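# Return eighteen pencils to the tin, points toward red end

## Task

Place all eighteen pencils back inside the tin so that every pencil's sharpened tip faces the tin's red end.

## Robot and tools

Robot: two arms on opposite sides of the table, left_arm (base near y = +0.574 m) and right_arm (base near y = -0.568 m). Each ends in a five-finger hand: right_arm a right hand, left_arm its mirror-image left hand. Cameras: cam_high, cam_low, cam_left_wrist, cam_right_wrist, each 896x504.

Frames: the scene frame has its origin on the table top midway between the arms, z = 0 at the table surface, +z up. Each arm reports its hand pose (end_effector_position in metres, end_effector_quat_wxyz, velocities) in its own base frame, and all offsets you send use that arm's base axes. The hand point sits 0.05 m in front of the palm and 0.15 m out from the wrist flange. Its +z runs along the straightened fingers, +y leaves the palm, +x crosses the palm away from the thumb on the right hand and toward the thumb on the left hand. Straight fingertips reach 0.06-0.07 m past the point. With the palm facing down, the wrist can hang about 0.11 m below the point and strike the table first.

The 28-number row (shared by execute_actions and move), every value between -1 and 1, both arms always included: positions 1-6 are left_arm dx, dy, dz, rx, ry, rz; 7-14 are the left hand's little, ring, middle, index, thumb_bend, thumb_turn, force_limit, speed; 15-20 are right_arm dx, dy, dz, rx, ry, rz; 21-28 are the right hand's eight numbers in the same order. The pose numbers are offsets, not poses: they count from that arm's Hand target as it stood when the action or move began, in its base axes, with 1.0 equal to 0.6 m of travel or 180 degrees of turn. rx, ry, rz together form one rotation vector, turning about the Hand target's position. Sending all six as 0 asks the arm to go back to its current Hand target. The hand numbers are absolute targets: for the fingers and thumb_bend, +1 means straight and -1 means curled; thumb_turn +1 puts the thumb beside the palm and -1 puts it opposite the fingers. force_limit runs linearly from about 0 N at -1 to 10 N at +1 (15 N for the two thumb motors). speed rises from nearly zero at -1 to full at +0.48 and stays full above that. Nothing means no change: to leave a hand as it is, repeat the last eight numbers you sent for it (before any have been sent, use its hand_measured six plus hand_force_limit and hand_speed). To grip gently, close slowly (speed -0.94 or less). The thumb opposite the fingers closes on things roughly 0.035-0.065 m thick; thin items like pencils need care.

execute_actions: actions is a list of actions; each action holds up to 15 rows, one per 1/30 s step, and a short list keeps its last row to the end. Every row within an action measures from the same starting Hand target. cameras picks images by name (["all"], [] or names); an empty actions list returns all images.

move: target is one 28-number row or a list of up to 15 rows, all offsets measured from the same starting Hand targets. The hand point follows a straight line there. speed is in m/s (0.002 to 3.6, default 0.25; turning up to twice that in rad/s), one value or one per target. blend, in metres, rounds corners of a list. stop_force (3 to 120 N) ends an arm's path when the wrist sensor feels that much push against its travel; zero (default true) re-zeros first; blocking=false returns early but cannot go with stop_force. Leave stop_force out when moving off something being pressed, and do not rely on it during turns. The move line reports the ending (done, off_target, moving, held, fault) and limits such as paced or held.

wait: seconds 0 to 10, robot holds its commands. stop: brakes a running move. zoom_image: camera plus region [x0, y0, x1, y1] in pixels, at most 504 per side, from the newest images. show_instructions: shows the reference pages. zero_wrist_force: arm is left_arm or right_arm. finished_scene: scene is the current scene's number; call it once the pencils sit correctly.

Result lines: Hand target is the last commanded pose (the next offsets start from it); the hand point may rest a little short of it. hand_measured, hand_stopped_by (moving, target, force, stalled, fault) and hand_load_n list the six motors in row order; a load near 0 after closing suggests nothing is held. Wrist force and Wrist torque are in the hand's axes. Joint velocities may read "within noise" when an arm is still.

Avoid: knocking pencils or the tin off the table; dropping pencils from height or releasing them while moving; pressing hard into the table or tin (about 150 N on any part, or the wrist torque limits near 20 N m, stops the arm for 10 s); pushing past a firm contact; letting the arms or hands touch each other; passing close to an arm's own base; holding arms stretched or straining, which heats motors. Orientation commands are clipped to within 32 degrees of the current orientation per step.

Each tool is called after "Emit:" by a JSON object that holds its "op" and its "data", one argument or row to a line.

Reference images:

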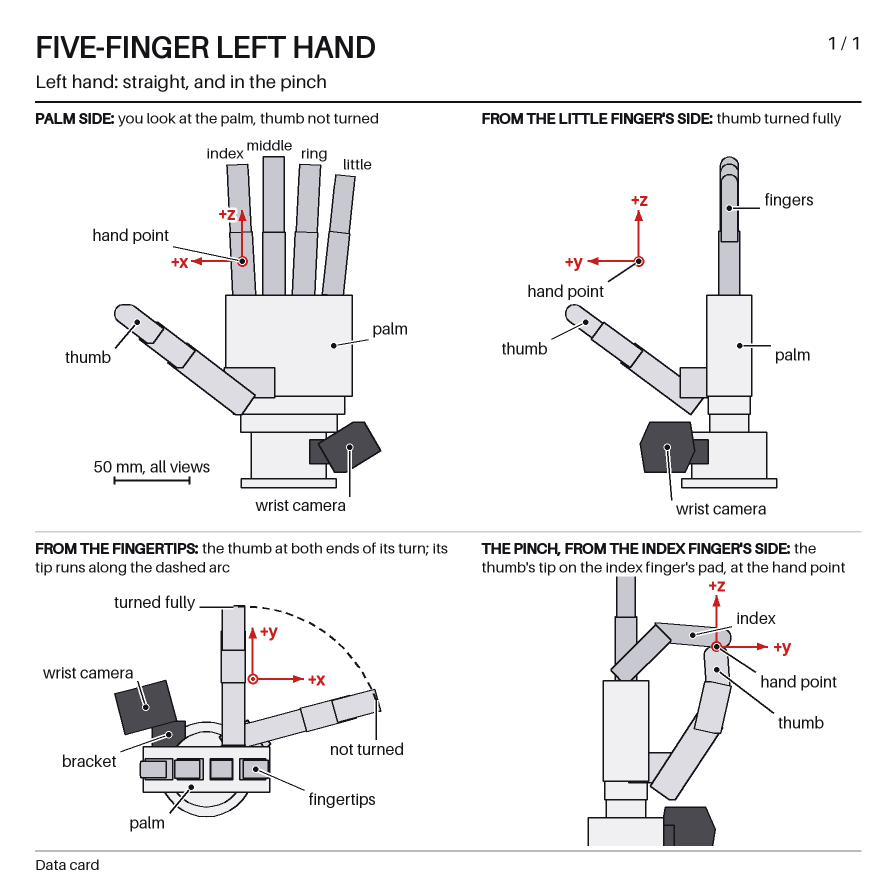

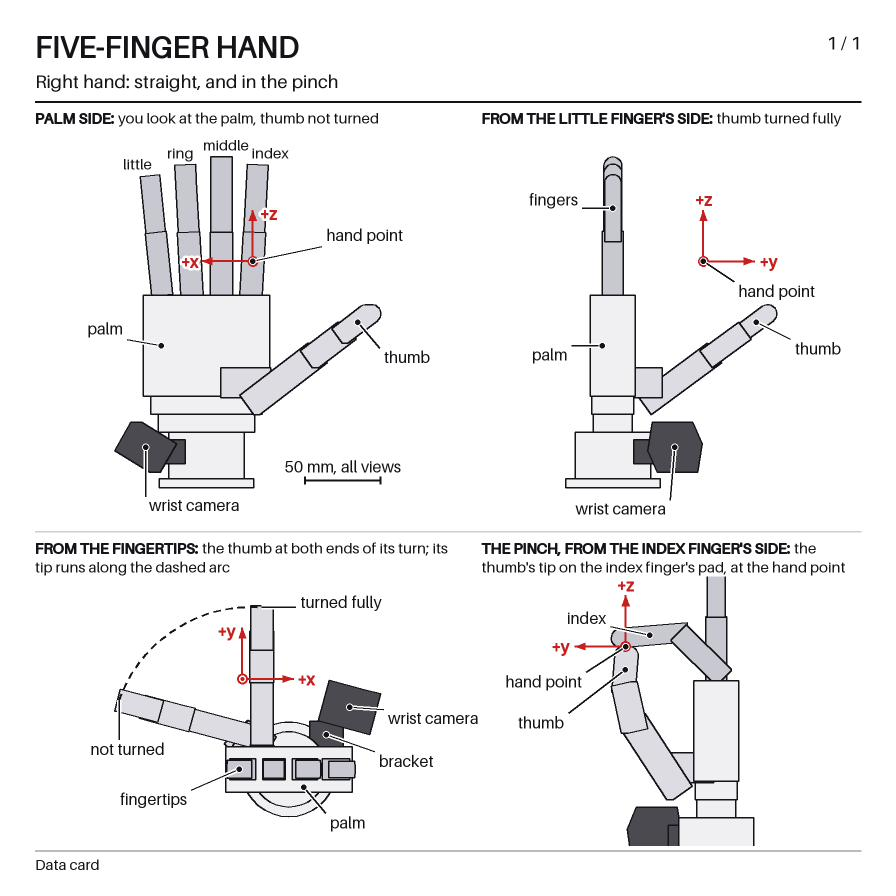

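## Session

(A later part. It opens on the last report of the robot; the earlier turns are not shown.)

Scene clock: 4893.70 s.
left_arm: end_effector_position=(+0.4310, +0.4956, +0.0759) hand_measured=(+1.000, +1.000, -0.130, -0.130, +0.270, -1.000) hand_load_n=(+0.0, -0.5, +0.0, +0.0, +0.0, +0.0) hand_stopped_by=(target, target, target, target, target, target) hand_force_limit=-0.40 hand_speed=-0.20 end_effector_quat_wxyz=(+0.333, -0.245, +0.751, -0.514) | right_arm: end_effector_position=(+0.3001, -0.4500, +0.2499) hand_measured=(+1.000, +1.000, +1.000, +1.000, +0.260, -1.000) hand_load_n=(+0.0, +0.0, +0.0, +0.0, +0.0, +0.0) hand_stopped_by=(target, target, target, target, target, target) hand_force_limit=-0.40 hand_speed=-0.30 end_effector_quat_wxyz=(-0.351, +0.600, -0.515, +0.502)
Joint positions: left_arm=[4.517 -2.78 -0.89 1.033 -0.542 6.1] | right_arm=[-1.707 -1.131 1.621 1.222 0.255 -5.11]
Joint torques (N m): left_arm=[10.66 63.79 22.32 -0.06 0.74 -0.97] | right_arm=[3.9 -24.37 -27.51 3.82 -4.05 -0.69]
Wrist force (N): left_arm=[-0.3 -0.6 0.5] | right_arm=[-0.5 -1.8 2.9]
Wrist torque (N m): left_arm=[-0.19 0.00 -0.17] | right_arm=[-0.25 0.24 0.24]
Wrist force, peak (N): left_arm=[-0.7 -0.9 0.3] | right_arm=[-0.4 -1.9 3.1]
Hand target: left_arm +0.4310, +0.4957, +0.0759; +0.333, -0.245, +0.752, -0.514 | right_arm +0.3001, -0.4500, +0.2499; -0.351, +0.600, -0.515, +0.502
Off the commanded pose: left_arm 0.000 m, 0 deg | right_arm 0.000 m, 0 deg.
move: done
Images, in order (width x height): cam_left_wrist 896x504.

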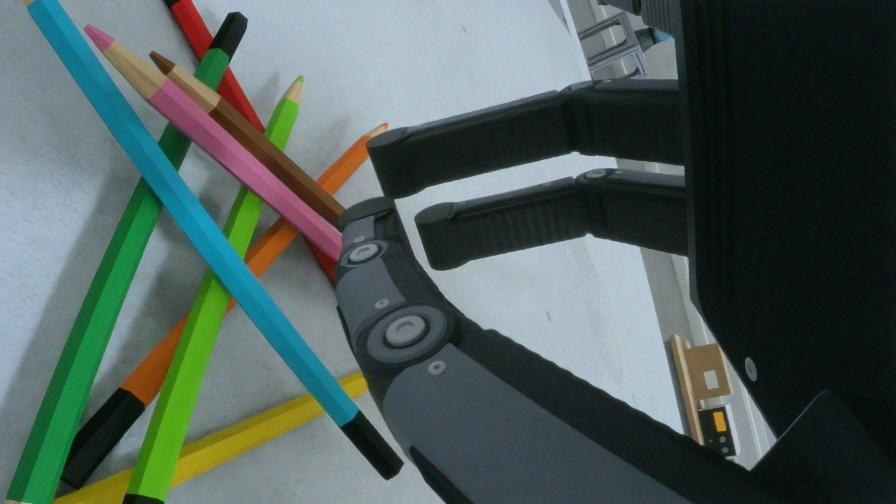

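Emit:
{"op": "move", "data": {
  "target": [
    [-0.0123,0.0162,-0.0348,0,0,0,1,1,-0.13,-0.13,0.27,-1,-0.4,-0.2,0,0,0,0,0,0,1,1,1,1,0.26,-1,-0.4,-0.3]
  ],
  "speed": 0.08,
  "cameras": ["cam_left_wrist"]
}}

Scene clock: 4920.23 s.
left_arm: end_effector_position=(+0.4235, +0.5055, +0.0550) hand_measured=(+1.000, +1.000, -0.130, -0.130, +0.270, -1.000) hand_load_n=(+0.0, +0.0, +0.0, +0.0, +0.0, +0.0) hand_stopped_by=(target, target, target, target, target, target) hand_force_limit=-0.40 hand_speed=-0.20 end_effector_quat_wxyz=(+0.333, -0.245, +0.752, -0.514) | right_arm: end_effector_position=(+0.3001, -0.4500, +0.2499) hand_measured=(+1.000, +1.000, +1.000, +1.000, +0.260, -1.000) hand_load_n=(+0.0, -0.5, +0.0, +0.0, +0.0, +0.0) hand_stopped_by=(target, target, target, target, target, target) hand_force_limit=-0.40 hand_speed=-0.30 end_effector_quat_wxyz=(-0.351, +0.600, -0.515, +0.502)
Joint positions: left_arm=[4.53 -2.828 -0.848 1.029 -0.554 6.113] | right_arm=[-1.707 -1.131 1.621 1.222 0.255 -5.11]
Joint torques (N m): left_arm=[-9.49 63.99 9.34 -3.48 2.05 -2.08] | right_arm=[3.82 -24.87 -26.7 3.72 -4.13 -0.65]
Wrist force (N): left_arm=[-0.3 -0.6 0.4] | right_arm=[-0.6 -1.6 2.8]
Wrist torque (N m): left_arm=[-0.18 -0.01 -0.17] | right_arm=[-0.21 0.24 0.24]
Wrist force, peak (N): left_arm=[-0.6 -1.3 0.4] | right_arm=[-0.4 -2.0 2.9]
Hand target: left_arm +0.4236, +0.5054, +0.0551; +0.333, -0.245, +0.752, -0.514 | right_arm +0.3001, -0.4500, +0.2499; -0.351, +0.600, -0.515, +0.502
Off the commanded pose: left_arm 0.000 m, 0 deg | right_arm 0.000 m, 0 deg.
move: done
Images, in order (width x height): cam_left_wrist 896x504.

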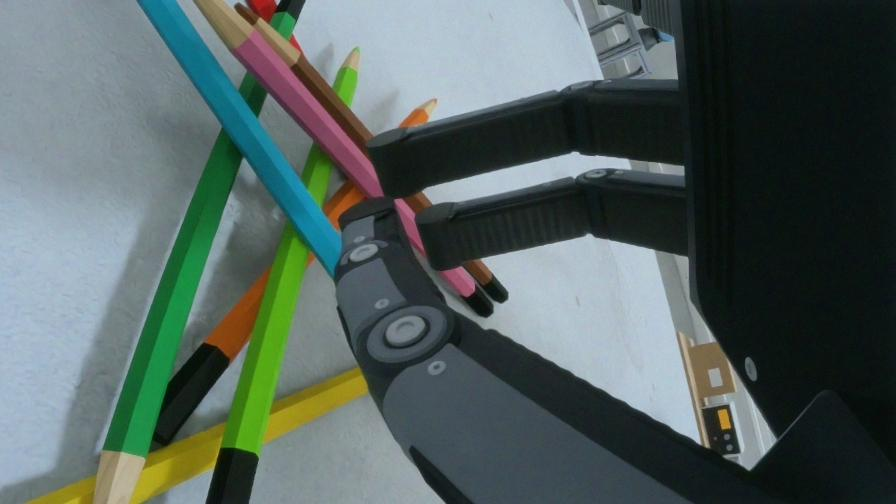

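Emit:
{"op": "move", "data": {
  "target": [
    [-0.0037,0.0033,-0.015,0,0,0,1,1,-0.13,-0.13,0.27,-1,-0.4,-0.2,0,0,0,0,0,0,1,1,1,1,0.26,-1,-0.4,-0.3],
    [-0.0037,0.0033,-0.045,0,0,0,1,1,-0.13,-0.13,0.27,-1,-0.4,-0.2,0,0,0,0,0,0,1,1,1,1,0.26,-1,-0.4,-0.3]
  ],
  "speed": [0.04, 0.012],
  "stop_force": 3,
  "cameras": ["cam_left_wrist"]
}}

Scene clock: 4934.10 s.
left_arm: end_effector_position=(+0.4214, +0.5074, +0.0369) hand_measured=(+1.000, +1.000, -0.130, -0.130, +0.270, -1.000) hand_load_n=(+0.0, +0.0, +0.0, +0.0, +0.0, +0.0) hand_stopped_by=(target, target, target, target, target, target) hand_force_limit=-0.40 hand_speed=-0.20 end_effector_quat_wxyz=(+0.333, -0.245, +0.752, -0.514) | right_arm: end_effector_position=(+0.3001, -0.4500, +0.2499) hand_measured=(+1.000, +1.000, +1.000, +1.000, +0.260, -1.000) hand_load_n=(+0.0, +0.0, +0.0, +0.0, +0.0, +0.0) hand_stopped_by=(target, target, target, target, target, target) hand_force_limit=-0.40 hand_speed=-0.30 end_effector_quat_wxyz=(-0.351, +0.600, -0.515, +0.502)
Joint positions: left_arm=[4.534 -2.86 -0.832 1.042 -0.557 6.116] | right_arm=[-1.707 -1.131 1.621 1.222 0.255 -5.11]
Joint torques (N m): left_arm=[-6.93 62.54 8.47 -4.02 -1.28 -2.13] | right_arm=[3.32 -24.49 -26.56 3.82 -4.13 -0.63]
Wrist force (N): left_arm=[-1.2 -3.7 0.0] | right_arm=[-0.5 -1.6 2.8]
Wrist torque (N m): left_arm=[-0.20 -0.03 -0.12] | right_arm=[-0.21 0.23 0.25]
Wrist force, peak (N): left_arm=[-2.1 -6.4 -0.4] | right_arm=[-0.5 -2.0 3.1]
Hand target: left_arm +0.4214, +0.5074, +0.0369; +0.333, -0.245, +0.752, -0.514 (not the last commanded pose) | right_arm +0.3001, -0.4500, +0.2499; -0.351, +0.600, -0.515, +0.502
Off the commanded pose: left_arm 0.009 m, 0 deg | right_arm 0.000 m, 0 deg.
move: contact (left_arm); path passed 1 of 2 targets
Images, in order (width x height): cam_left_wrist 896x504.

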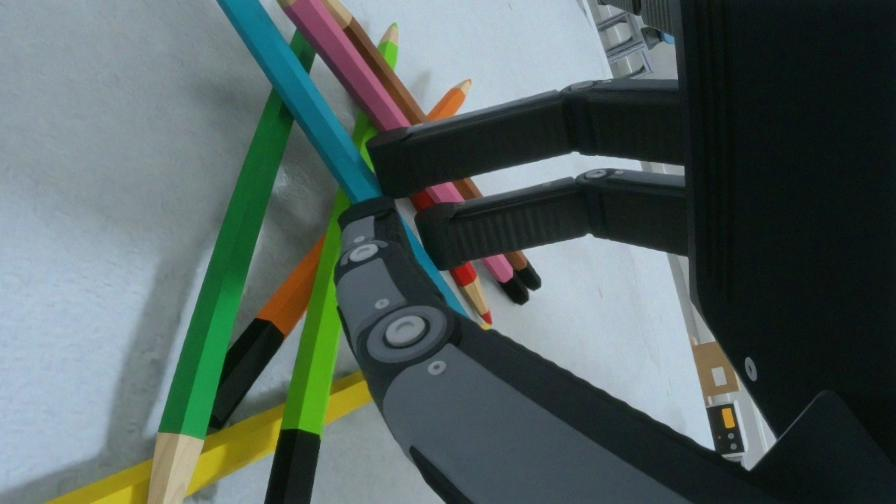

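Emit:
{"op": "move", "data": {
  "target": [
    [0,0,-0.0012,0,0,0,1,1,-0.6,-0.6,0.27,-1,-0.75,-0.92,0,0,0,0,0,0,1,1,1,1,0.26,-1,-0.4,-0.3],
    [0,0,-0.0012,0,0,0,1,1,-0.65,-0.65,0.27,-1,-0.4,-0.92,0,0,0,0,0,0,1,1,1,1,0.26,-1,-0.4,-0.3]
  ],
  "speed": 0.02,
  "cameras": ["cam_left_wrist"]
}}

Scene clock: 4941.90 s.
left_arm: end_effector_position=(+0.4213, +0.5074, +0.0362) hand_measured=(+1.000, +1.000, -0.276, -0.330, +0.270, -1.000) hand_load_n=(+0.0, -0.5, +6.0, +4.0, +2.0, -0.5) hand_stopped_by=(target, target, force, force, target, target) hand_force_limit=-0.40 hand_speed=-0.92 end_effector_quat_wxyz=(+0.333, -0.245, +0.752, -0.514) | right_arm: end_effector_position=(+0.3001, -0.4500, +0.2499) hand_measured=(+1.000, +1.000, +1.000, +1.000, +0.260, -1.000) hand_load_n=(+0.0, +0.0, +0.0, +0.0, +0.0, +0.0) hand_stopped_by=(target, target, target, target, target, target) hand_force_limit=-0.40 hand_speed=-0.30 end_effector_quat_wxyz=(-0.351, +0.600, -0.515, +0.502)
Joint positions: left_arm=[4.534 -2.861 -0.831 1.043 -0.557 6.116] | right_arm=[-1.707 -1.131 1.621 1.222 0.255 -5.11]
Joint torques (N m): left_arm=[-2.48 58.94 22.85 -2.94 1.35 -0.84] | right_arm=[2.31 -24.93 -26.62 3.73 -4.25 -0.62]
Wrist force (N): left_arm=[-0.4 -0.8 0.7] | right_arm=[-0.4 -1.8 3.0]
Wrist torque (N m): left_arm=[-0.20 -0.01 -0.17] | right_arm=[-0.26 0.21 0.24]
Wrist force, peak (N): left_arm=[-1.6 -4.9 0.1] | right_arm=[-0.6 -1.7 3.2]
Hand target: left_arm +0.4214, +0.5074, +0.0362; +0.333, -0.245, +0.752, -0.514 | right_arm +0.3001, -0.4500, +0.2499; -0.351, +0.600, -0.515, +0.502
Off the commanded pose: left_arm 0.000 m, 0 deg | right_arm 0.000 m, 0 deg.
move: done
Images, in order (width x height): cam_left_wrist 896x504.

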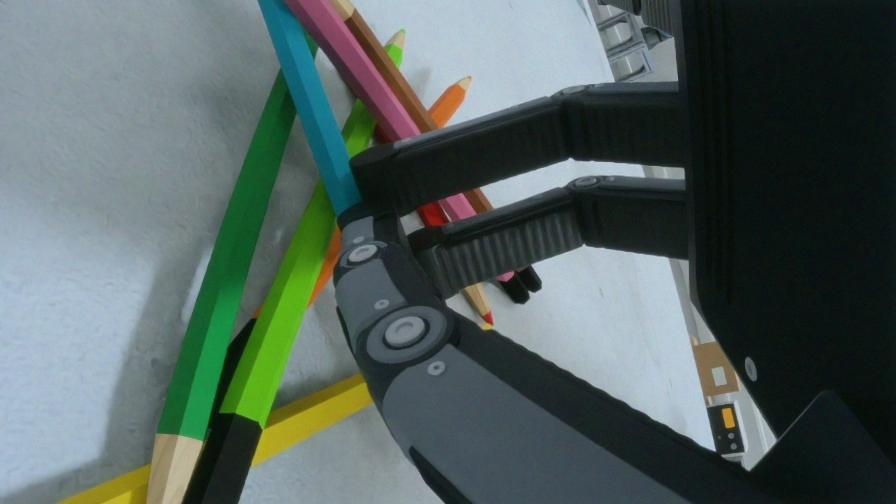

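Emit:
{"op": "move", "data": {
  "target": [
    [0,0,0.0167,0,0,0,1,1,-0.65,-0.65,0.27,-1,-0.4,-0.92,0,0,0,0,0,0,1,1,1,1,0.26,-1,-0.4,-0.3]
  ],
  "speed": 0.01,
  "cameras": ["cam_left_wrist"]
}}

Scene clock: 4956.40 s.
left_arm: end_effector_position=(+0.4214, +0.5074, +0.0464) hand_measured=(+1.000, +1.000, -0.276, -0.330, +0.270, -1.000) hand_load_n=(+0.0, +0.0, +6.0, +3.5, +2.0, +0.0) hand_stopped_by=(target, target, force, force, target, target) hand_force_limit=-0.40 hand_speed=-0.92 end_effector_quat_wxyz=(+0.333, -0.245, +0.752, -0.514) | right_arm: end_effector_position=(+0.3001, -0.4500, +0.2499) hand_measured=(+1.000, +1.000, +1.000, +1.000, +0.260, -1.000) hand_load_n=(+0.0, +0.0, +0.0, +0.0, +0.0, +0.0) hand_stopped_by=(target, target, target, target, target, target) hand_force_limit=-0.40 hand_speed=-0.30 end_effector_quat_wxyz=(-0.351, +0.600, -0.515, +0.502)
Joint positions: left_arm=[4.534 -2.844 -0.838 1.033 -0.557 6.116] | right_arm=[-1.707 -1.131 1.621 1.222 0.255 -5.11]
Joint torques (N m): left_arm=[0.3 50.88 12.06 -3.6 1.64 -0.4] | right_arm=[3.1 -24.68 -25.92 3.6 -4.28 -0.69]
Wrist force (N): left_arm=[-0.2 -0.5 0.4] | right_arm=[-0.5 -1.7 2.8]
Wrist torque (N m): left_arm=[-0.17 -0.02 -0.18] | right_arm=[-0.23 0.24 0.24]
Wrist force, peak (N): left_arm=[-0.8 -0.9 0.6] | right_arm=[-0.6 -1.8 3.0]
Hand target: left_arm +0.4214, +0.5074, +0.0462; +0.333, -0.245, +0.752, -0.514 | right_arm +0.3001, -0.4500, +0.2499; -0.351, +0.600, -0.515, +0.502
Off the commanded pose: left_arm 0.000 m, 0 deg | right_arm 0.000 m, 0 deg.
move: done
Images, in order (width x height): cam_left_wrist 896x504.

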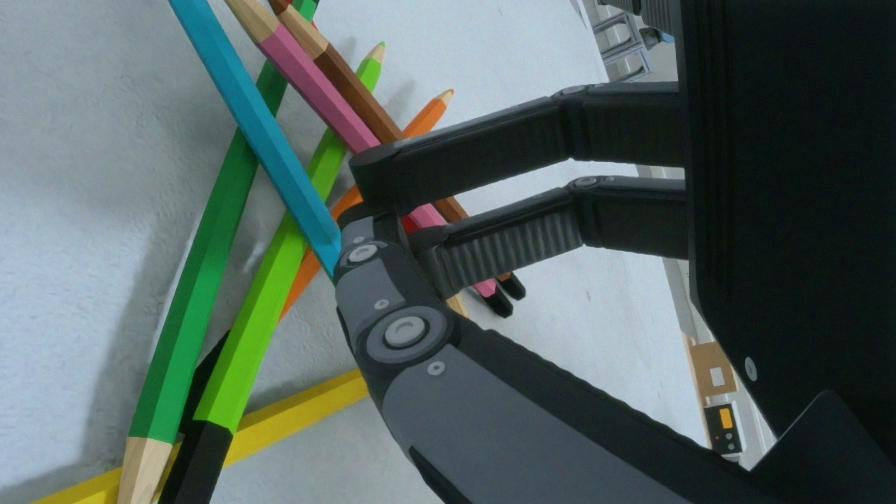

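Emit:
{"op": "move", "data": {
  "target": [
    [0,0,0.008,0,0,0,1,1,-0.13,-0.13,0.27,-1,-0.4,-0.5,0,0,0,0,0,0,1,1,1,1,0.26,-1,-0.4,-0.3],
    [-0.0255,-0.0103,0.008,0,0,0,1,1,-0.13,-0.13,0.27,-1,-0.4,-0.5,0,0,0,0,0,0,1,1,1,1,0.26,-1,-0.4,-0.3]
  ],
  "speed": 0.05,
  "cameras": ["cam_left_wrist"]
}}

Scene clock: 4993.07 s.
left_arm: end_effector_position=(+0.4060, +0.5013, +0.0511) hand_measured=(+1.000, +1.000, -0.130, -0.130, +0.270, -1.000) hand_load_n=(+0.0, +0.0, +0.0, +0.0, +0.0, +0.0) hand_stopped_by=(target, target, target, target, target, target) hand_force_limit=-0.40 hand_speed=-0.50 end_effector_quat_wxyz=(+0.333, -0.245, +0.752, -0.514) | right_arm: end_effector_position=(+0.3001, -0.4500, +0.2499) hand_measured=(+1.000, +1.000, +1.000, +1.000, +0.260, -1.000) hand_load_n=(+0.0, +0.0, +0.0, +0.0, +0.5, +0.0) hand_stopped_by=(target, target, target, target, target, target) hand_force_limit=-0.40 hand_speed=-0.30 end_effector_quat_wxyz=(-0.351, +0.600, -0.515, +0.502)
Joint positions: left_arm=[4.554 -2.805 -0.913 1.054 -0.575 6.134] | right_arm=[-1.707 -1.131 1.621 1.222 0.255 -5.11]
Joint torques (N m): left_arm=[-9.03 46.82 12.59 -4.73 2.22 -2.21] | right_arm=[3.07 -24.42 -25.81 3.9 -4.24 -0.51]
Wrist force (N): left_arm=[-0.2 -0.3 0.7] | right_arm=[-0.5 -1.9 2.8]
Wrist torque (N m): left_arm=[-0.15 -0.02 -0.17] | right_arm=[-0.25 0.24 0.24]
Wrist force, peak (N): left_arm=[-0.5 -0.8 0.7] | right_arm=[-0.5 -1.8 3.1]
Hand target: left_arm +0.4061, +0.5012, +0.0510; +0.333, -0.245, +0.752, -0.514 | right_arm +0.3001, -0.4500, +0.2499; -0.351, +0.600, -0.515, +0.502
Off the commanded pose: left_arm 0.000 m, 0 deg | right_arm 0.000 m, 0 deg.
move: done
Images, in order (width x height): cam_left_wrist 896x504.

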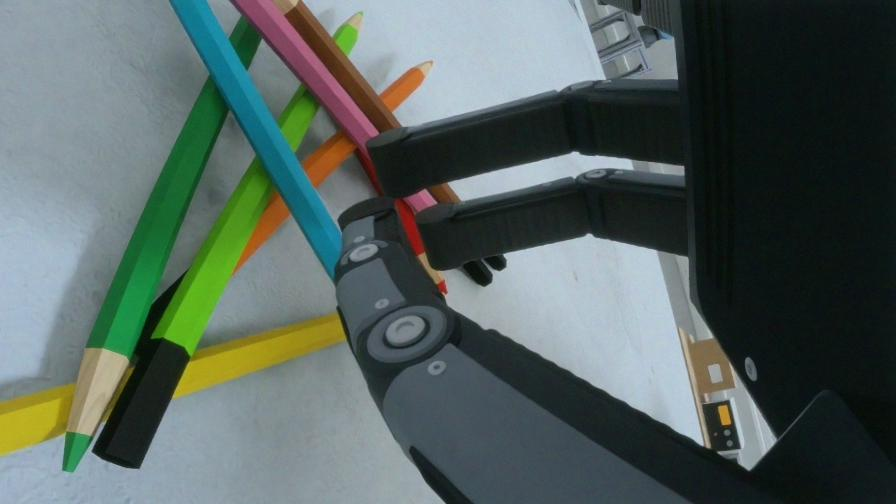

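Emit:
{"op": "move", "data": {
  "target": [
    [-0.0134,0.0125,-0.015,0,0,0,1,1,-0.13,-0.13,0.27,-1,-0.4,-0.5,0,0,0,0,0,0,1,1,1,1,0.26,-1,-0.4,-0.3]
  ],
  "speed": 0.04,
  "cameras": ["cam_left_wrist"]
}}

Scene clock: 5001.57 s.
left_arm: end_effector_position=(+0.3979, +0.5088, +0.0420) hand_measured=(+1.000, +1.000, -0.130, -0.130, +0.270, -1.000) hand_load_n=(-0.5, +0.0, +0.0, +0.0, +0.0, +0.0) hand_stopped_by=(target, target, target, target, target, target) hand_force_limit=-0.40 hand_speed=-0.50 end_effector_quat_wxyz=(+0.333, -0.245, +0.752, -0.514) | right_arm: end_effector_position=(+0.3001, -0.4500, +0.2499) hand_measured=(+1.000, +1.000, +1.000, +1.000, +0.260, -1.000) hand_load_n=(+0.0, +0.0, +0.0, +0.0, +0.0, +0.0) hand_stopped_by=(target, target, target, target, target, target) hand_force_limit=-0.40 hand_speed=-0.30 end_effector_quat_wxyz=(-0.351, +0.600, -0.515, +0.502)
Joint positions: left_arm=[4.567 -2.83 -0.887 1.043 -0.587 6.145] | right_arm=[-1.707 -1.131 1.621 1.222 0.255 -5.11]
Joint torques (N m): left_arm=[-7.92 63.8 8.72 -2.06 1.69 -0.77] | right_arm=[2.51 -24.7 -25.63 3.74 -4.21 -0.67]
Wrist force (N): left_arm=[-0.3 -0.3 0.5] | right_arm=[-0.4 -1.8 2.9]
Wrist torque (N m): left_arm=[-0.14 0.00 -0.19] | right_arm=[-0.25 0.21 0.24]
Wrist force, peak (N): left_arm=[-0.3 -0.7 1.0] | right_arm=[-0.6 -1.9 3.0]
Hand target: left_arm +0.3980, +0.5087, +0.0420; +0.333, -0.245, +0.752, -0.514 | right_arm +0.3001, -0.4500, +0.2499; -0.351, +0.600, -0.515, +0.502
Off the commanded pose: left_arm 0.000 m, 0 deg | right_arm 0.000 m, 0 deg.
move: done
Images, in order (width x height): cam_left_wrist 896x504.

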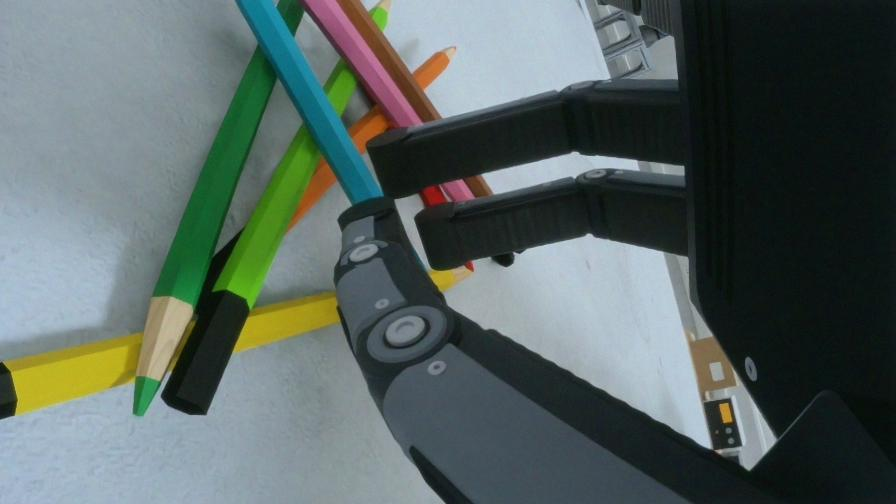

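Emit:
{"op": "move", "data": {
  "target": [
    [-0.0113,-0.0122,0,0,0,0,1,1,-0.15,-0.15,0.27,-1,-0.4,-0.5,0,0,0,0,0,0,1,1,1,1,0.26,-1,-0.4,-0.3],
    [-0.0113,-0.0122,-0.007,0,0,0,1,1,-0.15,-0.15,0.27,-1,-0.4,-0.5,0,0,0,0,0,0,1,1,1,1,0.26,-1,-0.4,-0.3]
  ],
  "speed": [0.04,0.015],
  "stop_force": 3,
  "cameras": ["cam_left_wrist"]
}}

Scene clock: 5012.40 s.
left_arm: end_effector_position=(+0.3912, +0.5014, +0.0378) hand_measured=(+1.000, +1.000, -0.150, -0.150, +0.270, -1.000) hand_load_n=(+0.0, +0.0, +0.0, +0.0, +0.0, +0.0) hand_stopped_by=(target, target, target, target, target, target) hand_force_limit=-0.40 hand_speed=-0.50 end_effector_quat_wxyz=(+0.333, -0.245, +0.752, -0.514) | right_arm: end_effector_position=(+0.3001, -0.4500, +0.2499) hand_measured=(+1.000, +1.000, +1.000, +1.000, +0.260, -1.000) hand_load_n=(+0.0, +0.0, +0.0, +0.0, +0.0, +0.0) hand_stopped_by=(target, target, target, target, target, target) hand_force_limit=-0.40 hand_speed=-0.30 end_effector_quat_wxyz=(-0.351, +0.600, -0.515, +0.502)
Joint positions: left_arm=[4.575 -2.813 -0.939 1.072 -0.594 6.151] | right_arm=[-1.707 -1.131 1.621 1.222 0.255 -5.11]
Joint torques (N m): left_arm=[-9.12 62.63 9.64 -4.44 2.2 -2.26] | right_arm=[2.27 -24.36 -25.79 3.72 -4.21 -0.55]
Wrist force (N): left_arm=[-0.2 -0.4 0.5] | right_arm=[-0.4 -1.7 2.7]
Wrist torque (N m): left_arm=[-0.16 -0.01 -0.18] | right_arm=[-0.22 0.22 0.24]
Wrist force, peak (N): left_arm=[-0.9 -0.5 0.9] | right_arm=[-0.4 -1.9 3.0]
Hand target: left_arm +0.3912, +0.5014, +0.0378; +0.333, -0.245, +0.752, -0.514 | right_arm +0.3001, -0.4500, +0.2499; -0.351, +0.600, -0.515, +0.502
Off the commanded pose: left_arm 0.000 m, 0 deg | right_arm 0.000 m, 0 deg.
move: done
Images, in order (width x height): cam_left_wrist 896x504.

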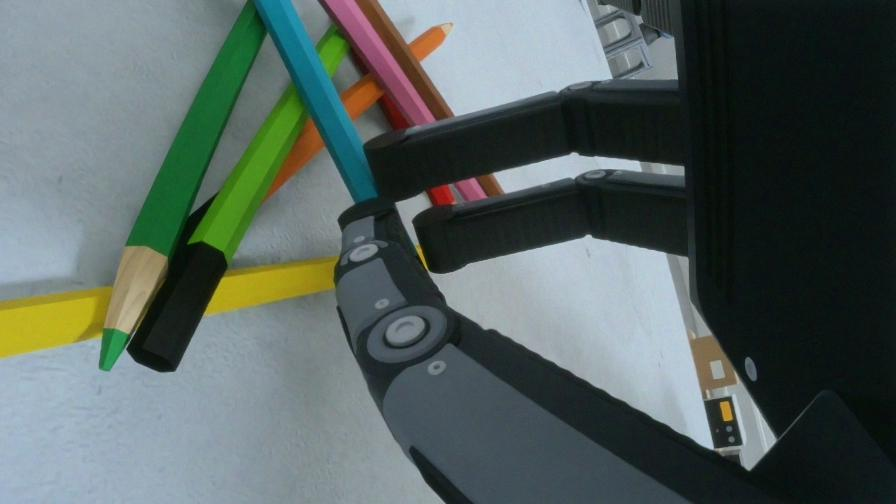

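Emit:
{"op": "move", "data": {
  "target": [
    [0,0,0.0117,0,0,0,1,1,-0.15,-0.15,0.27,-1,-0.4,-0.5,0,0,0,0,0,0,1,1,1,1,0.26,-1,-0.4,-0.3],
    [-0.0085,0.008,0.0117,0,0,-0.03,1,1,-0.15,-0.15,0.27,-1,-0.4,-0.5,0,0,0,0,0,0,1,1,1,1,0.26,-1,-0.4,-0.3],
    [-0.0085,0.008,0,0,0,-0.03,1,1,-0.15,-0.15,0.27,-1,-0.4,-0.5,0,0,0,0,0,0,1,1,1,1,0.26,-1,-0.4,-0.3]
  ],
  "speed": [0.04,0.04,0.02],
  "cameras": ["cam_left_wrist"]
}}

Scene clock: 5030.60 s.
left_arm: end_effector_position=(+0.3862, +0.5062, +0.0377) hand_measured=(+1.000, +1.000, -0.150, -0.150, +0.270, -1.000) hand_load_n=(+0.0, +0.0, +0.0, +0.0, +0.0, +0.0) hand_stopped_by=(target, target, target, target, target, target) hand_force_limit=-0.40 hand_speed=-0.50 end_effector_quat_wxyz=(+0.308, -0.209, +0.762, -0.529) | right_arm: end_effector_position=(+0.3001, -0.4500, +0.2499) hand_measured=(+1.000, +1.000, +1.000, +1.000, +0.260, -1.000) hand_load_n=(+0.0, +0.0, +0.0, +0.0, +0.0, +0.0) hand_stopped_by=(target, target, target, target, target, target) hand_force_limit=-0.40 hand_speed=-0.30 end_effector_quat_wxyz=(-0.351, +0.600, -0.515, +0.502)
Joint positions: left_arm=[4.565 -2.862 -0.835 0.969 -0.67 6.211] | right_arm=[-1.707 -1.131 1.621 1.222 0.255 -5.11]
Joint torques (N m): left_arm=[8.54 60.43 14.46 -2.68 2.14 -2.26] | right_arm=[2.01 -23.95 -24.7 3.76 -4.13 -0.46]
Wrist force (N): left_arm=[-0.3 -0.4 0.3] | right_arm=[-0.8 -1.8 2.6]
Wrist torque (N m): left_arm=[-0.12 -0.01 -0.20] | right_arm=[-0.22 0.28 0.22]
Wrist force, peak (N): left_arm=[-0.6 -0.7 0.7] | right_arm=[-0.5 -1.8 3.1]
Hand target: left_arm +0.3861, +0.5062, +0.0378; +0.308, -0.209, +0.762, -0.529 | right_arm +0.3001, -0.4500, +0.2499; -0.351, +0.600, -0.515, +0.502
Off the commanded pose: left_arm 0.000 m, 0 deg | right_arm 0.000 m, 0 deg.
move: done
Images, in order (width x height): cam_left_wrist 896x504.

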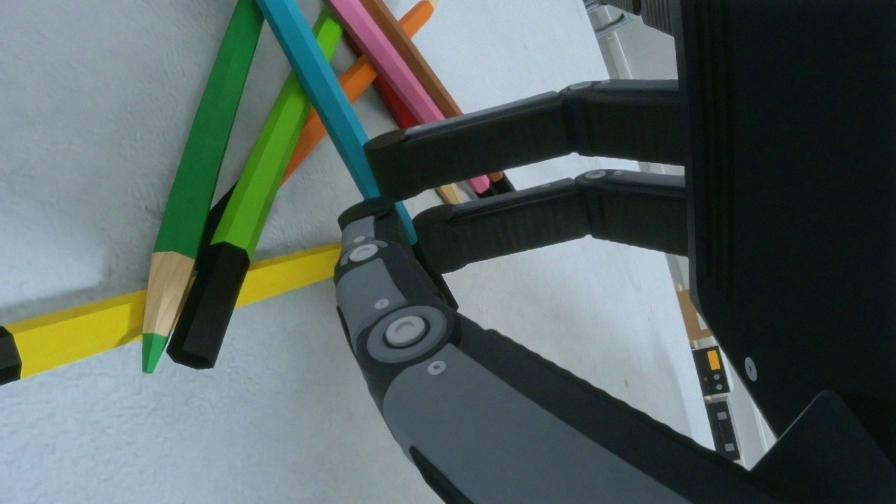

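Emit:
{"op": "move", "data": {
  "target": [
    [-0.0024,0.0023,0,0,0,0,1,1,-0.6,-0.6,0.27,-1,-0.75,-0.92,0,0,0,0,0,0,1,1,1,1,0.26,-1,-0.4,-0.3],
    [-0.0024,0.0023,0,0,0,0,1,1,-0.65,-0.65,0.27,-1,-0.4,-0.92,0,0,0,0,0,0,1,1,1,1,0.26,-1,-0.4,-0.3]
  ],
  "speed": 0.02,
  "cameras": ["cam_left_wrist"]
}}

Scene clock: 5038.07 s.
left_arm: end_effector_position=(+0.3847, +0.5076, +0.0378) hand_measured=(+1.000, +1.000, -0.274, -0.328, +0.270, -1.000) hand_load_n=(-0.5, +0.0, +5.0, +3.5, +1.5, +0.0) hand_stopped_by=(target, target, force, force, target, target) hand_force_limit=-0.40 hand_speed=-0.92 end_effector_quat_wxyz=(+0.308, -0.209, +0.762, -0.529) | right_arm: end_effector_position=(+0.3001, -0.4500, +0.2499) hand_measured=(+1.000, +1.000, +1.000, +1.000, +0.260, -1.000) hand_load_n=(+0.0, +0.0, +0.0, +0.0, +0.0, +0.0) hand_stopped_by=(target, target, target, target, target, target) hand_force_limit=-0.40 hand_speed=-0.30 end_effector_quat_wxyz=(-0.351, +0.600, -0.515, +0.502)
Joint positions: left_arm=[4.567 -2.864 -0.831 0.966 -0.672 6.213] | right_arm=[-1.707 -1.131 1.621 1.222 0.255 -5.11]
Joint torques (N m): left_arm=[-5.76 56.92 9.29 -0.3 1.49 -0.17] | right_arm=[1.57 -24.43 -24.11 3.69 -4.19 -0.58]
Wrist force (N): left_arm=[-0.2 -0.7 0.5] | right_arm=[-0.5 -1.7 2.8]
Wrist torque (N m): left_arm=[-0.19 -0.02 -0.19] | right_arm=[-0.23 0.23 0.24]
Wrist force, peak (N): left_arm=[-0.7 -0.6 0.5] | right_arm=[-0.7 -2.0 3.0]
Hand target: left_arm +0.3847, +0.5076, +0.0378; +0.308, -0.209, +0.762, -0.529 | right_arm +0.3001, -0.4500, +0.2499; -0.351, +0.600, -0.515, +0.502
Off the commanded pose: left_arm 0.000 m, 0 deg | right_arm 0.000 m, 0 deg.
move: done
Images, in order (width x height): cam_left_wrist 896x504.

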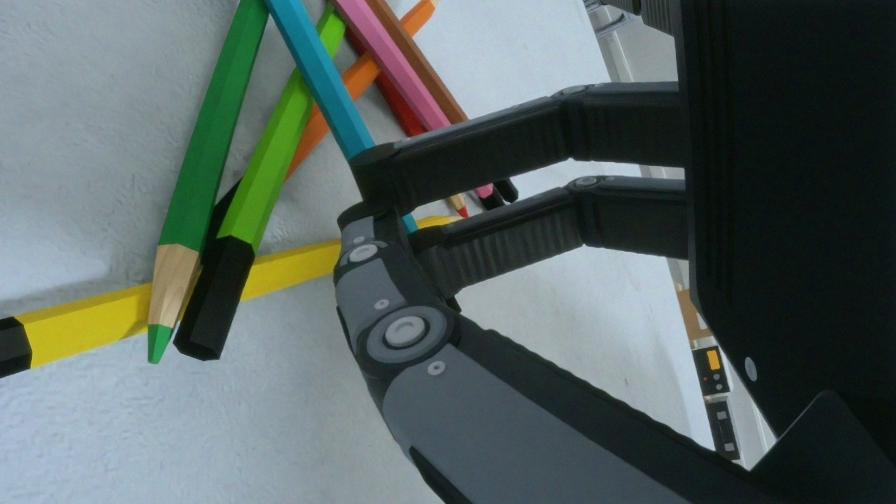

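Emit:
{"op": "move", "data": {
  "target": [
    [0,0,0,0,0,0,1,1,-0.13,-0.13,0.27,-1,-0.4,-0.3,0,0,0,0,0,0,1,1,1,1,0.26,-1,-0.4,-0.3],
    [0,0,0.0067,0,0,0,1,1,-0.13,-0.13,0.27,-1,-0.4,-0.3,0,0,0,0,0,0,1,1,1,1,0.26,-1,-0.4,-0.3],
    [0.0066,-0.0075,0.0067,0,0,0,1,1,-0.13,-0.13,0.27,-1,-0.4,-0.3,0,0,0,0,0,0,1,1,1,1,0.26,-1,-0.4,-0.3]
  ],
  "speed": [0.02,0.03,0.03]
}}

Emit:
{"op": "move", "data": {
  "target": [
    [0,0,-0.0225,0,0,0,1,1,-0.13,-0.13,0.27,-1,-0.4,-0.3,0,0,0,0,0,0,1,1,1,1,0.26,-1,-0.4,-0.3]
  ],
  "speed": [0.015],
  "stop_force": 3,
  "cameras": ["cam_left_wrist"]
}}

Scene clock: 5047.03 s.
left_arm: end_effector_position=(+0.3888, +0.5030, +0.0419) hand_measured=(+1.000, +1.000, -0.130, -0.130, +0.270, -1.000) hand_load_n=(+0.0, +0.0, +0.0, -0.5, +0.0, +0.0) hand_stopped_by=(target, target, target, target, target, target) hand_force_limit=-0.40 hand_speed=-0.30 end_effector_quat_wxyz=(+0.309, -0.209, +0.762, -0.529) end_effector_velocity=(-0.001, +0.001, +0.000) end_effector_angular_velocity=(-0.001, +0.001, -0.001) | right_arm: end_effector_position=(+0.3001, -0.4500, +0.2499) hand_measured=(+1.000, +1.000, +1.000, +1.000, +0.260, -1.000) hand_load_n=(+0.0, +0.0, +0.0, +0.0, +0.0, +0.0) hand_stopped_by=(target, target, target, target, target, target) hand_force_limit=-0.40 hand_speed=-0.30 end_effector_quat_wxyz=(-0.351, +0.600, -0.515, +0.502)
Joint positions: left_arm=[4.561 -2.849 -0.85 0.974 -0.666 6.208] | right_arm=[-1.707 -1.131 1.621 1.222 0.255 -5.11]
Joint velocities: left_arm=[0.001 -0.002 0.006 -0.004 -0.003 0] | right_arm=[within noise]
Joint torques (N m): left_arm=[12.46 46.3 21.84 -4.54 -0.86 0.42] | right_arm=[0.87 -24.7 -24.69 3.7 -4.13 -0.5]
Wrist force (N): left_arm=[-0.4 -0.4 0.5] | right_arm=[-0.6 -2.0 2.7]
Wrist torque (N m): left_arm=[-0.14 0.01 -0.20] | right_arm=[-0.26 0.24 0.23]
Wrist force, peak (N): left_arm=[-0.6 -0.7 0.6] | right_arm=[-0.5 -1.8 3.1]
Hand target: left_arm +0.3887, +0.5031, +0.0419; +0.308, -0.209, +0.762, -0.529 | right_arm +0.3001, -0.4500, +0.2499; -0.351, +0.600, -0.515, +0.502
Off the commanded pose: left_arm 0.000 m, 0 deg | right_arm 0.000 m, 0 deg.
move: done

Scene clock: 5048.93 s.
left_arm: end_effector_position=(+0.3886, +0.5031, +0.0284) hand_measured=(+1.000, +1.000, -0.130, -0.130, +0.270, -1.000) hand_load_n=(+0.0, +0.0, +0.0, +0.0, +0.0, +0.0) hand_stopped_by=(target, target, target, target, target, target) hand_force_limit=-0.40 hand_speed=-0.30 end_effector_quat_wxyz=(+0.308, -0.209, +0.762, -0.529) | right_arm: end_effector_position=(+0.3001, -0.4500, +0.2499) hand_measured=(+1.000, +1.000, +1.000, +1.000, +0.260, -1.000) hand_load_n=(+0.0, -0.5, +0.0, +0.0, +0.0, +0.0) hand_stopped_by=(target, target, target, target, target, target) hand_force_limit=-0.40 hand_speed=-0.30 end_effector_quat_wxyz=(-0.351, +0.600, -0.515, +0.502)
Joint positions: left_arm=[4.561 -2.872 -0.84 0.987 -0.666 6.209] | right_arm=[-1.707 -1.131 1.621 1.222 0.255 -5.11]
Joint torques (N m): left_arm=[10.07 64.14 8.76 -4.29 -1.23 1.45] | right_arm=[1.41 -24.75 -24.75 3.82 -4.1 -0.54]
Wrist force (N): left_arm=[-0.4 -0.3 0.6] | right_arm=[-0.5 -1.7 2.7]
Wrist torque (N m): left_arm=[-0.14 0.02 -0.21] | right_arm=[-0.22 0.24 0.24]
Wrist force, peak (N): left_arm=[-0.5 -0.5 0.6] | right_arm=[-0.5 -1.9 3.0]
Hand target: left_arm +0.3887, +0.5031, +0.0284; +0.308, -0.209, +0.762, -0.529 | right_arm +0.3001, -0.4500, +0.2499; -0.351, +0.600, -0.515, +0.502
Off the commanded pose: left_arm 0.000 m, 0 deg | right_arm 0.000 m, 0 deg.
move: done
Images, in order (width x height): cam_left_wrist 896x504.

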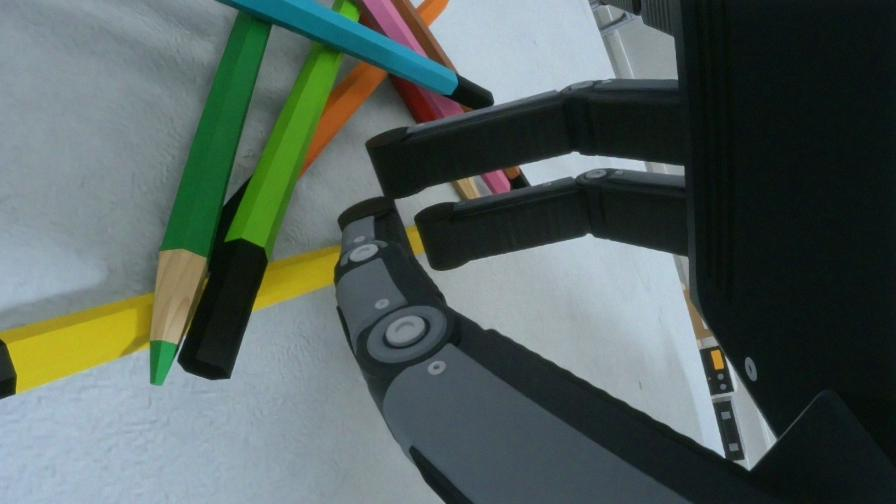

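Emit:
{"op": "move", "data": {
  "target": [
    [-0.05,0,0.12,0,0,0,1,1,-0.13,-0.13,0.27,-1,-0.4,-0.3,0,0,0,0,0,0,1,1,1,1,0.26,-1,-0.4,-0.3],
    [-0.148,-0.3,0.4,0,0,0.1,1,1,-0.13,-0.13,0.27,-1,-0.4,-0.3,0,0,0,0,0,0,1,1,1,1,0.26,-1,-0.4,-0.3]
  ],
  "speed": [0.12, 0.25],
  "blend": [0.03,0],
  "cameras": ["cam_high","cam_low"]
}}

Emit:
{"op": "zoom_image", "data": {
  "camera": "cam_high",
  "region": [440, 320, 570, 465]
}}

Emit:
{"op": "zoom_image", "data": {
  "camera": "cam_low",
  "region": [390, 265, 510, 325]
}}

Scene clock: 5057.77 s.
left_arm: end_effector_position=(+0.2999, +0.3231, +0.2683) hand_measured=(+1.000, +1.000, -0.130, -0.130, +0.270, -1.000) hand_load_n=(+0.0, +0.0, +0.0, +0.0, +0.0, +0.0) hand_stopped_by=(target, target, target, target, target, target) hand_force_limit=-0.40 hand_speed=-0.30 end_effector_quat_wxyz=(+0.387, -0.326, +0.720, -0.474) | right_arm: end_effector_position=(+0.3001, -0.4500, +0.2499) hand_measured=(+1.000, +1.000, +1.000, +1.000, +0.260, -1.000) hand_load_n=(+0.0, +0.0, +0.0, +0.0, +0.0, +0.0) hand_stopped_by=(target, target, target, target, target, target) hand_force_limit=-0.40 hand_speed=-0.30 end_effector_quat_wxyz=(-0.351, +0.600, -0.515, +0.502)
Joint positions: left_arm=[4.78 -1.979 -1.842 1.152 -0.581 6.139] | right_arm=[-1.707 -1.131 1.621 1.222 0.255 -5.11]
Joint torques (N m): left_arm=[0.61 39.86 7.5 0.19 0.03 -1.66] | right_arm=[0.55 -24.3 -24.38 3.67 -4.18 -0.36]
Wrist force (N): left_arm=[-0.3 -0.5 0.4] | right_arm=[-0.5 -1.8 2.9]
Wrist torque (N m): left_arm=[-0.17 0.00 -0.09] | right_arm=[-0.25 0.24 0.23]
Wrist force, peak (N): left_arm=[1.0 -2.3 0.3] | right_arm=[-0.7 -1.7 3.1]
Hand target: left_arm +0.2999, +0.3231, +0.2684; +0.387, -0.326, +0.720, -0.474 | right_arm +0.3001, -0.4500, +0.2499; -0.351, +0.600, -0.515, +0.502
Off the commanded pose: left_arm 0.000 m, 0 deg | right_arm 0.000 m, 0 deg.
move: done
Images, in order (width x height): cam_high 896x504, cam_low 896x504.

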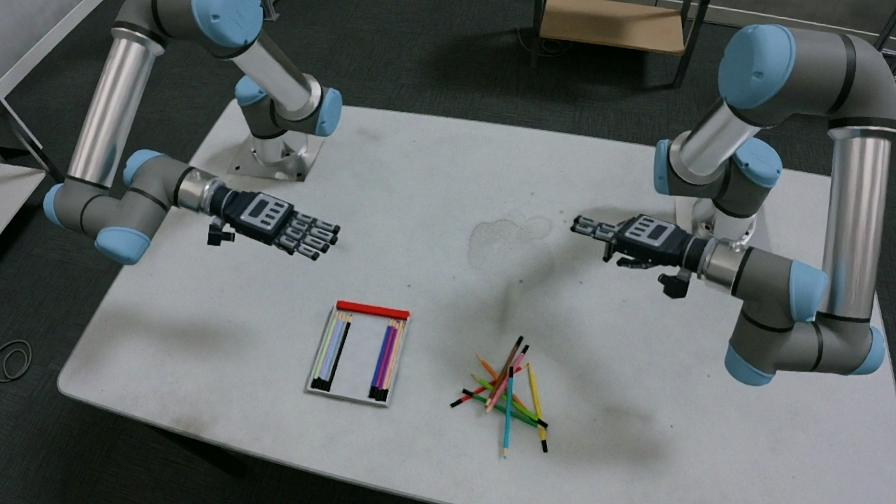

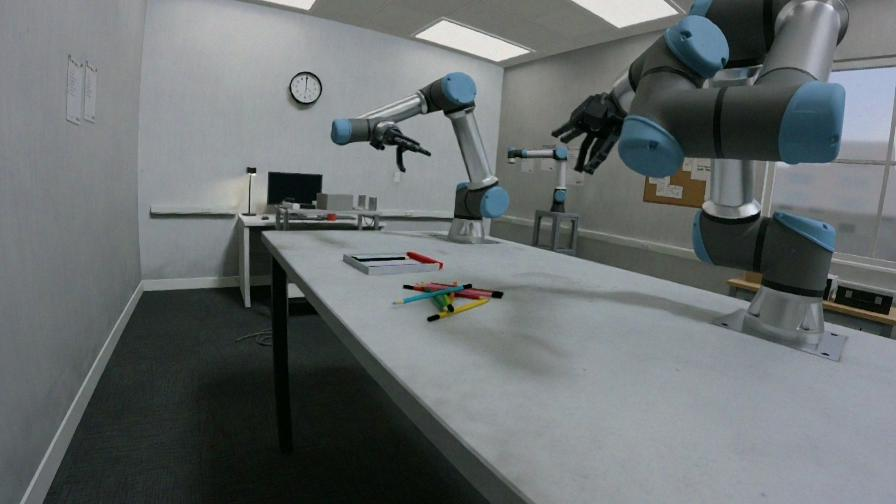

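Scaled by 3.476 from the camera's 896x504 image, which has a finer 1280x720 frame.

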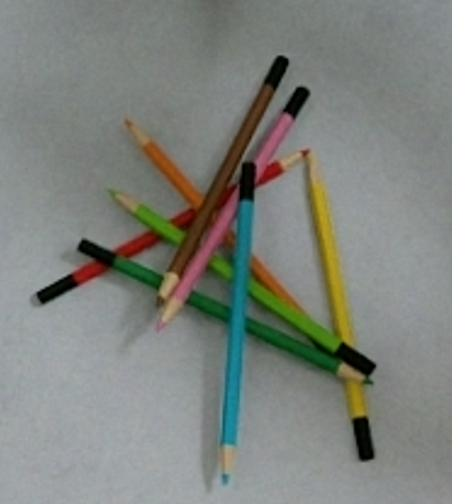

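Scaled by 4.200 from the camera's 896x504 image, which has a finer 1280x720 frame.

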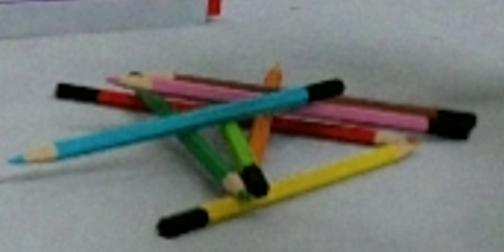

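Emit:
{"op": "move", "data": {
  "target": [
    [0.15,0.25,-0.08,0,0,0.1944,1,1,-0.12,-0.12,0.27,-1,-0.4,-0.5,0,0,0,0,0,0,1,1,1,1,0.26,-1,-0.4,-0.3],
    [0.2218,0.4198,-0.2973,0,0,0.1944,1,1,-0.12,-0.12,0.27,-1,-0.4,-0.5,0,0,0,0,0,0,1,1,1,1,0.26,-1,-0.4,-0.3]
  ],
  "speed": [0.25, 0.2],
  "blend": [0.04,0],
  "cameras": ["cam_left_wrist"]
}}

Scene clock: 5087.37 s.
left_arm: end_effector_position=(+0.4330, +0.5748, +0.0900) hand_measured=(+1.000, +1.000, -0.120, -0.120, +0.270, -1.000) hand_load_n=(+0.0, +0.0, +0.0, +0.0, +0.0, +0.5) hand_stopped_by=(target, target, target, target, target, target) hand_force_limit=-0.40 hand_speed=-0.50 end_effector_quat_wxyz=(+0.512, -0.527, +0.589, -0.336) | right_arm: end_effector_position=(+0.3001, -0.4500, +0.2499) hand_measured=(+1.000, +1.000, +1.000, +1.000, +0.260, -1.000) hand_load_n=(+0.0, +0.0, +0.0, +0.0, +0.0, +0.5) hand_stopped_by=(target, target, target, target, target, target) hand_force_limit=-0.40 hand_speed=-0.30 end_effector_quat_wxyz=(-0.351, +0.600, -0.515, +0.502)
Joint positions: left_arm=[4.581 -2.342 -1.271 2.863 -0.375 4.115] | right_arm=[-1.707 -1.131 1.621 1.222 0.255 -5.11]
Joint torques (N m): left_arm=[10.79 37.01 22.92 -0.47 2.74 1.42] | right_arm=[0.13 -24.55 -23.97 3.75 -4.09 -0.49]
Wrist force (N): left_arm=[-0.5 -0.4 0.4] | right_arm=[-0.5 -1.8 2.8]
Wrist torque (N m): left_arm=[-0.15 0.02 -0.11] | right_arm=[-0.24 0.23 0.24]
Wrist force, peak (N): left_arm=[-1.2 1.1 1.3] | right_arm=[-0.6 -1.9 3.1]
Hand target: left_arm +0.4329, +0.5750, +0.0900; +0.512, -0.527, +0.589, -0.336 | right_arm +0.3001, -0.4500, +0.2499; -0.351, +0.600, -0.515, +0.502
Off the commanded pose: left_arm 0.000 m, 0 deg | right_arm 0.000 m, 0 deg.
move: done
Images, in order (width x height): cam_left_wrist 896x504.

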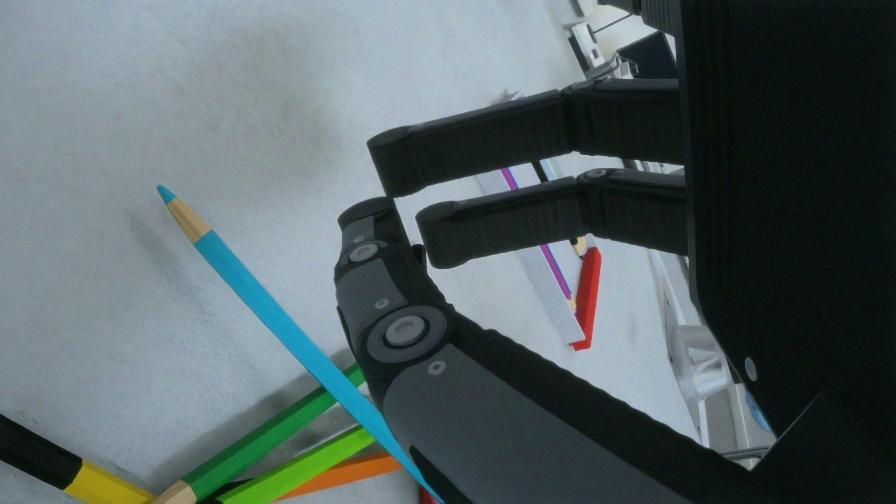

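Emit:
{"op": "move", "data": {
  "target": [
    [0.0135,-0.0585,-0.0667,0,0,0.0444,1,1,-0.12,-0.12,0.27,-1,-0.4,-0.5,0,0,0,0,0,0,1,1,1,1,0.26,-1,-0.4,-0.3]
  ],
  "speed": 0.1,
  "cameras": ["cam_left_wrist"]
}}

Scene clock: 5105.00 s.
left_arm: end_effector_position=(+0.4411, +0.5398, +0.0501) hand_measured=(+1.000, +1.000, -0.120, -0.120, +0.270, -1.000) hand_load_n=(+0.0, +0.0, +0.0, +0.0, +0.0, +0.0) hand_stopped_by=(target, target, target, target, target, target) hand_force_limit=-0.40 hand_speed=-0.50 end_effector_quat_wxyz=(+0.534, -0.567, +0.551, -0.300) | right_arm: end_effector_position=(+0.3001, -0.4500, +0.2499) hand_measured=(+1.000, +1.000, +1.000, +1.000, +0.260, -1.000) hand_load_n=(+0.0, +0.0, +0.0, -0.5, +0.0, +0.0) hand_stopped_by=(target, target, target, target, target, target) hand_force_limit=-0.40 hand_speed=-0.30 end_effector_quat_wxyz=(-0.351, +0.600, -0.515, +0.502)
Joint positions: left_arm=[4.54 -2.222 -1.57 3.268 -0.522 3.866] | right_arm=[-1.707 -1.131 1.621 1.222 0.255 -5.11]
Joint torques (N m): left_arm=[10.7 34.23 9.69 0.73 -0.3 0.03] | right_arm=[0.04 -23.93 -23.98 3.71 -4.16 -0.35]
Wrist force (N): left_arm=[-0.4 -0.6 0.4] | right_arm=[-0.5 -1.7 3.0]
Wrist torque (N m): left_arm=[-0.18 0.00 -0.10] | right_arm=[-0.24 0.23 0.24]
Wrist force, peak (N): left_arm=[-1.4 -0.7 0.2] | right_arm=[-0.5 -2.0 2.9]
Hand target: left_arm +0.4410, +0.5399, +0.0500; +0.534, -0.567, +0.551, -0.299 | right_arm +0.3001, -0.4500, +0.2499; -0.351, +0.600, -0.515, +0.502
Off the commanded pose: left_arm 0.000 m, 0 deg | right_arm 0.000 m, 0 deg.
move: done
Images, in order (width x height): cam_left_wrist 896x504.

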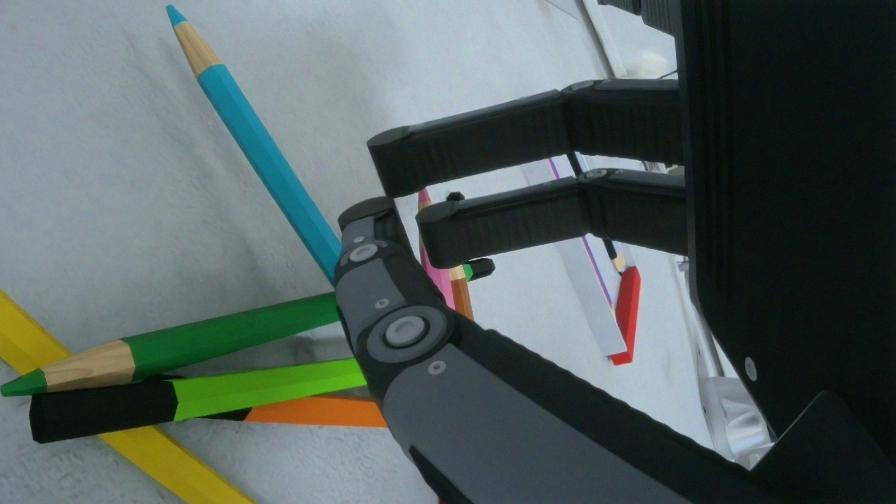

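Emit:
{"op": "move", "data": {
  "target": [
    [-0.0048,-0.0012,-0.015,0,0,0,1,1,-0.12,-0.12,0.27,-1,-0.4,-0.5,0,0,0,0,0,0,1,1,1,1,0.26,-1,-0.4,-0.3],
    [-0.0048,-0.0012,-0.0475,0,0,0,1,1,-0.12,-0.12,0.27,-1,-0.4,-0.5,0,0,0,0,0,0,1,1,1,1,0.26,-1,-0.4,-0.3]
  ],
  "speed": [0.05, 0.015],
  "stop_force": 3,
  "cameras": ["cam_left_wrist"]
}}

Scene clock: 5120.47 s.
left_arm: end_effector_position=(+0.4382, +0.5391, +0.0287) hand_measured=(+1.000, +1.000, -0.120, -0.120, +0.270, -1.000) hand_load_n=(+0.0, +0.0, +0.0, +0.5, +0.0, +0.5) hand_stopped_by=(target, target, target, target, target, target) hand_force_limit=-0.40 hand_speed=-0.50 end_effector_quat_wxyz=(+0.534, -0.567, +0.551, -0.299) | right_arm: end_effector_position=(+0.3001, -0.4500, +0.2499) hand_measured=(+1.000, +1.000, +1.000, +1.000, +0.260, -1.000) hand_load_n=(+0.0, +0.0, +0.0, +0.0, +0.0, +0.0) hand_stopped_by=(target, target, target, target, target, target) hand_force_limit=-0.40 hand_speed=-0.30 end_effector_quat_wxyz=(-0.351, +0.600, -0.515, +0.502)
Joint positions: left_arm=[4.545 -2.251 -1.587 3.309 -0.517 3.872] | right_arm=[-1.707 -1.131 1.621 1.222 0.255 -5.11]
Joint torques (N m): left_arm=[-6.05 49.24 21.67 -1.22 -1.04 -1.47] | right_arm=[0.03 -23.76 -23.47 3.82 -4.17 -0.38]
Wrist force (N): left_arm=[-0.6 -2.1 0.2] | right_arm=[-0.5 -1.8 2.9]
Wrist torque (N m): left_arm=[-0.18 -0.02 -0.07] | right_arm=[-0.24 0.24 0.24]
Wrist force, peak (N): left_arm=[-2.3 -8.0 0.4] | right_arm=[-0.6 -1.7 3.1]
Hand target: left_arm +0.4381, +0.5392, +0.0287; +0.534, -0.567, +0.551, -0.299 (not the last commanded pose) | right_arm +0.3001, -0.4500, +0.2499; -0.351, +0.600, -0.515, +0.502
Off the commanded pose: left_arm 0.007 m, 0 deg | right_arm 0.000 m, 0 deg.
move: contact (left_arm); path passed 1 of 2 targets
Images, in order (width x height): cam_left_wrist 896x504.

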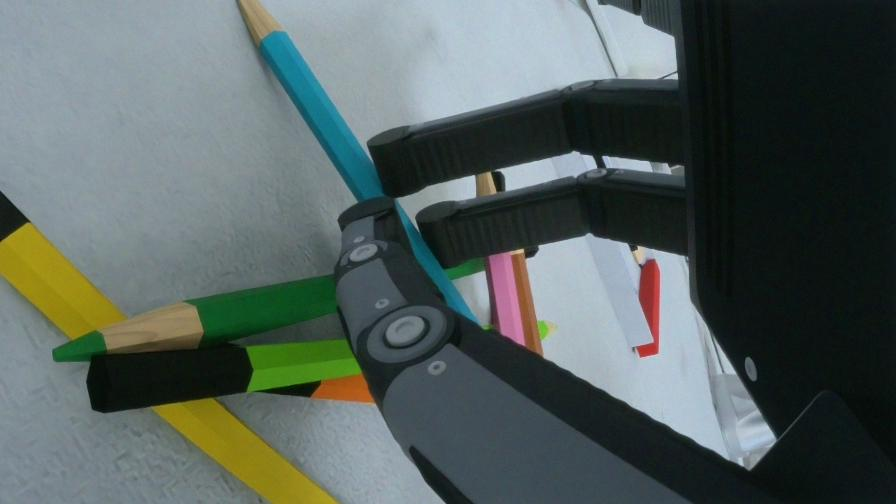

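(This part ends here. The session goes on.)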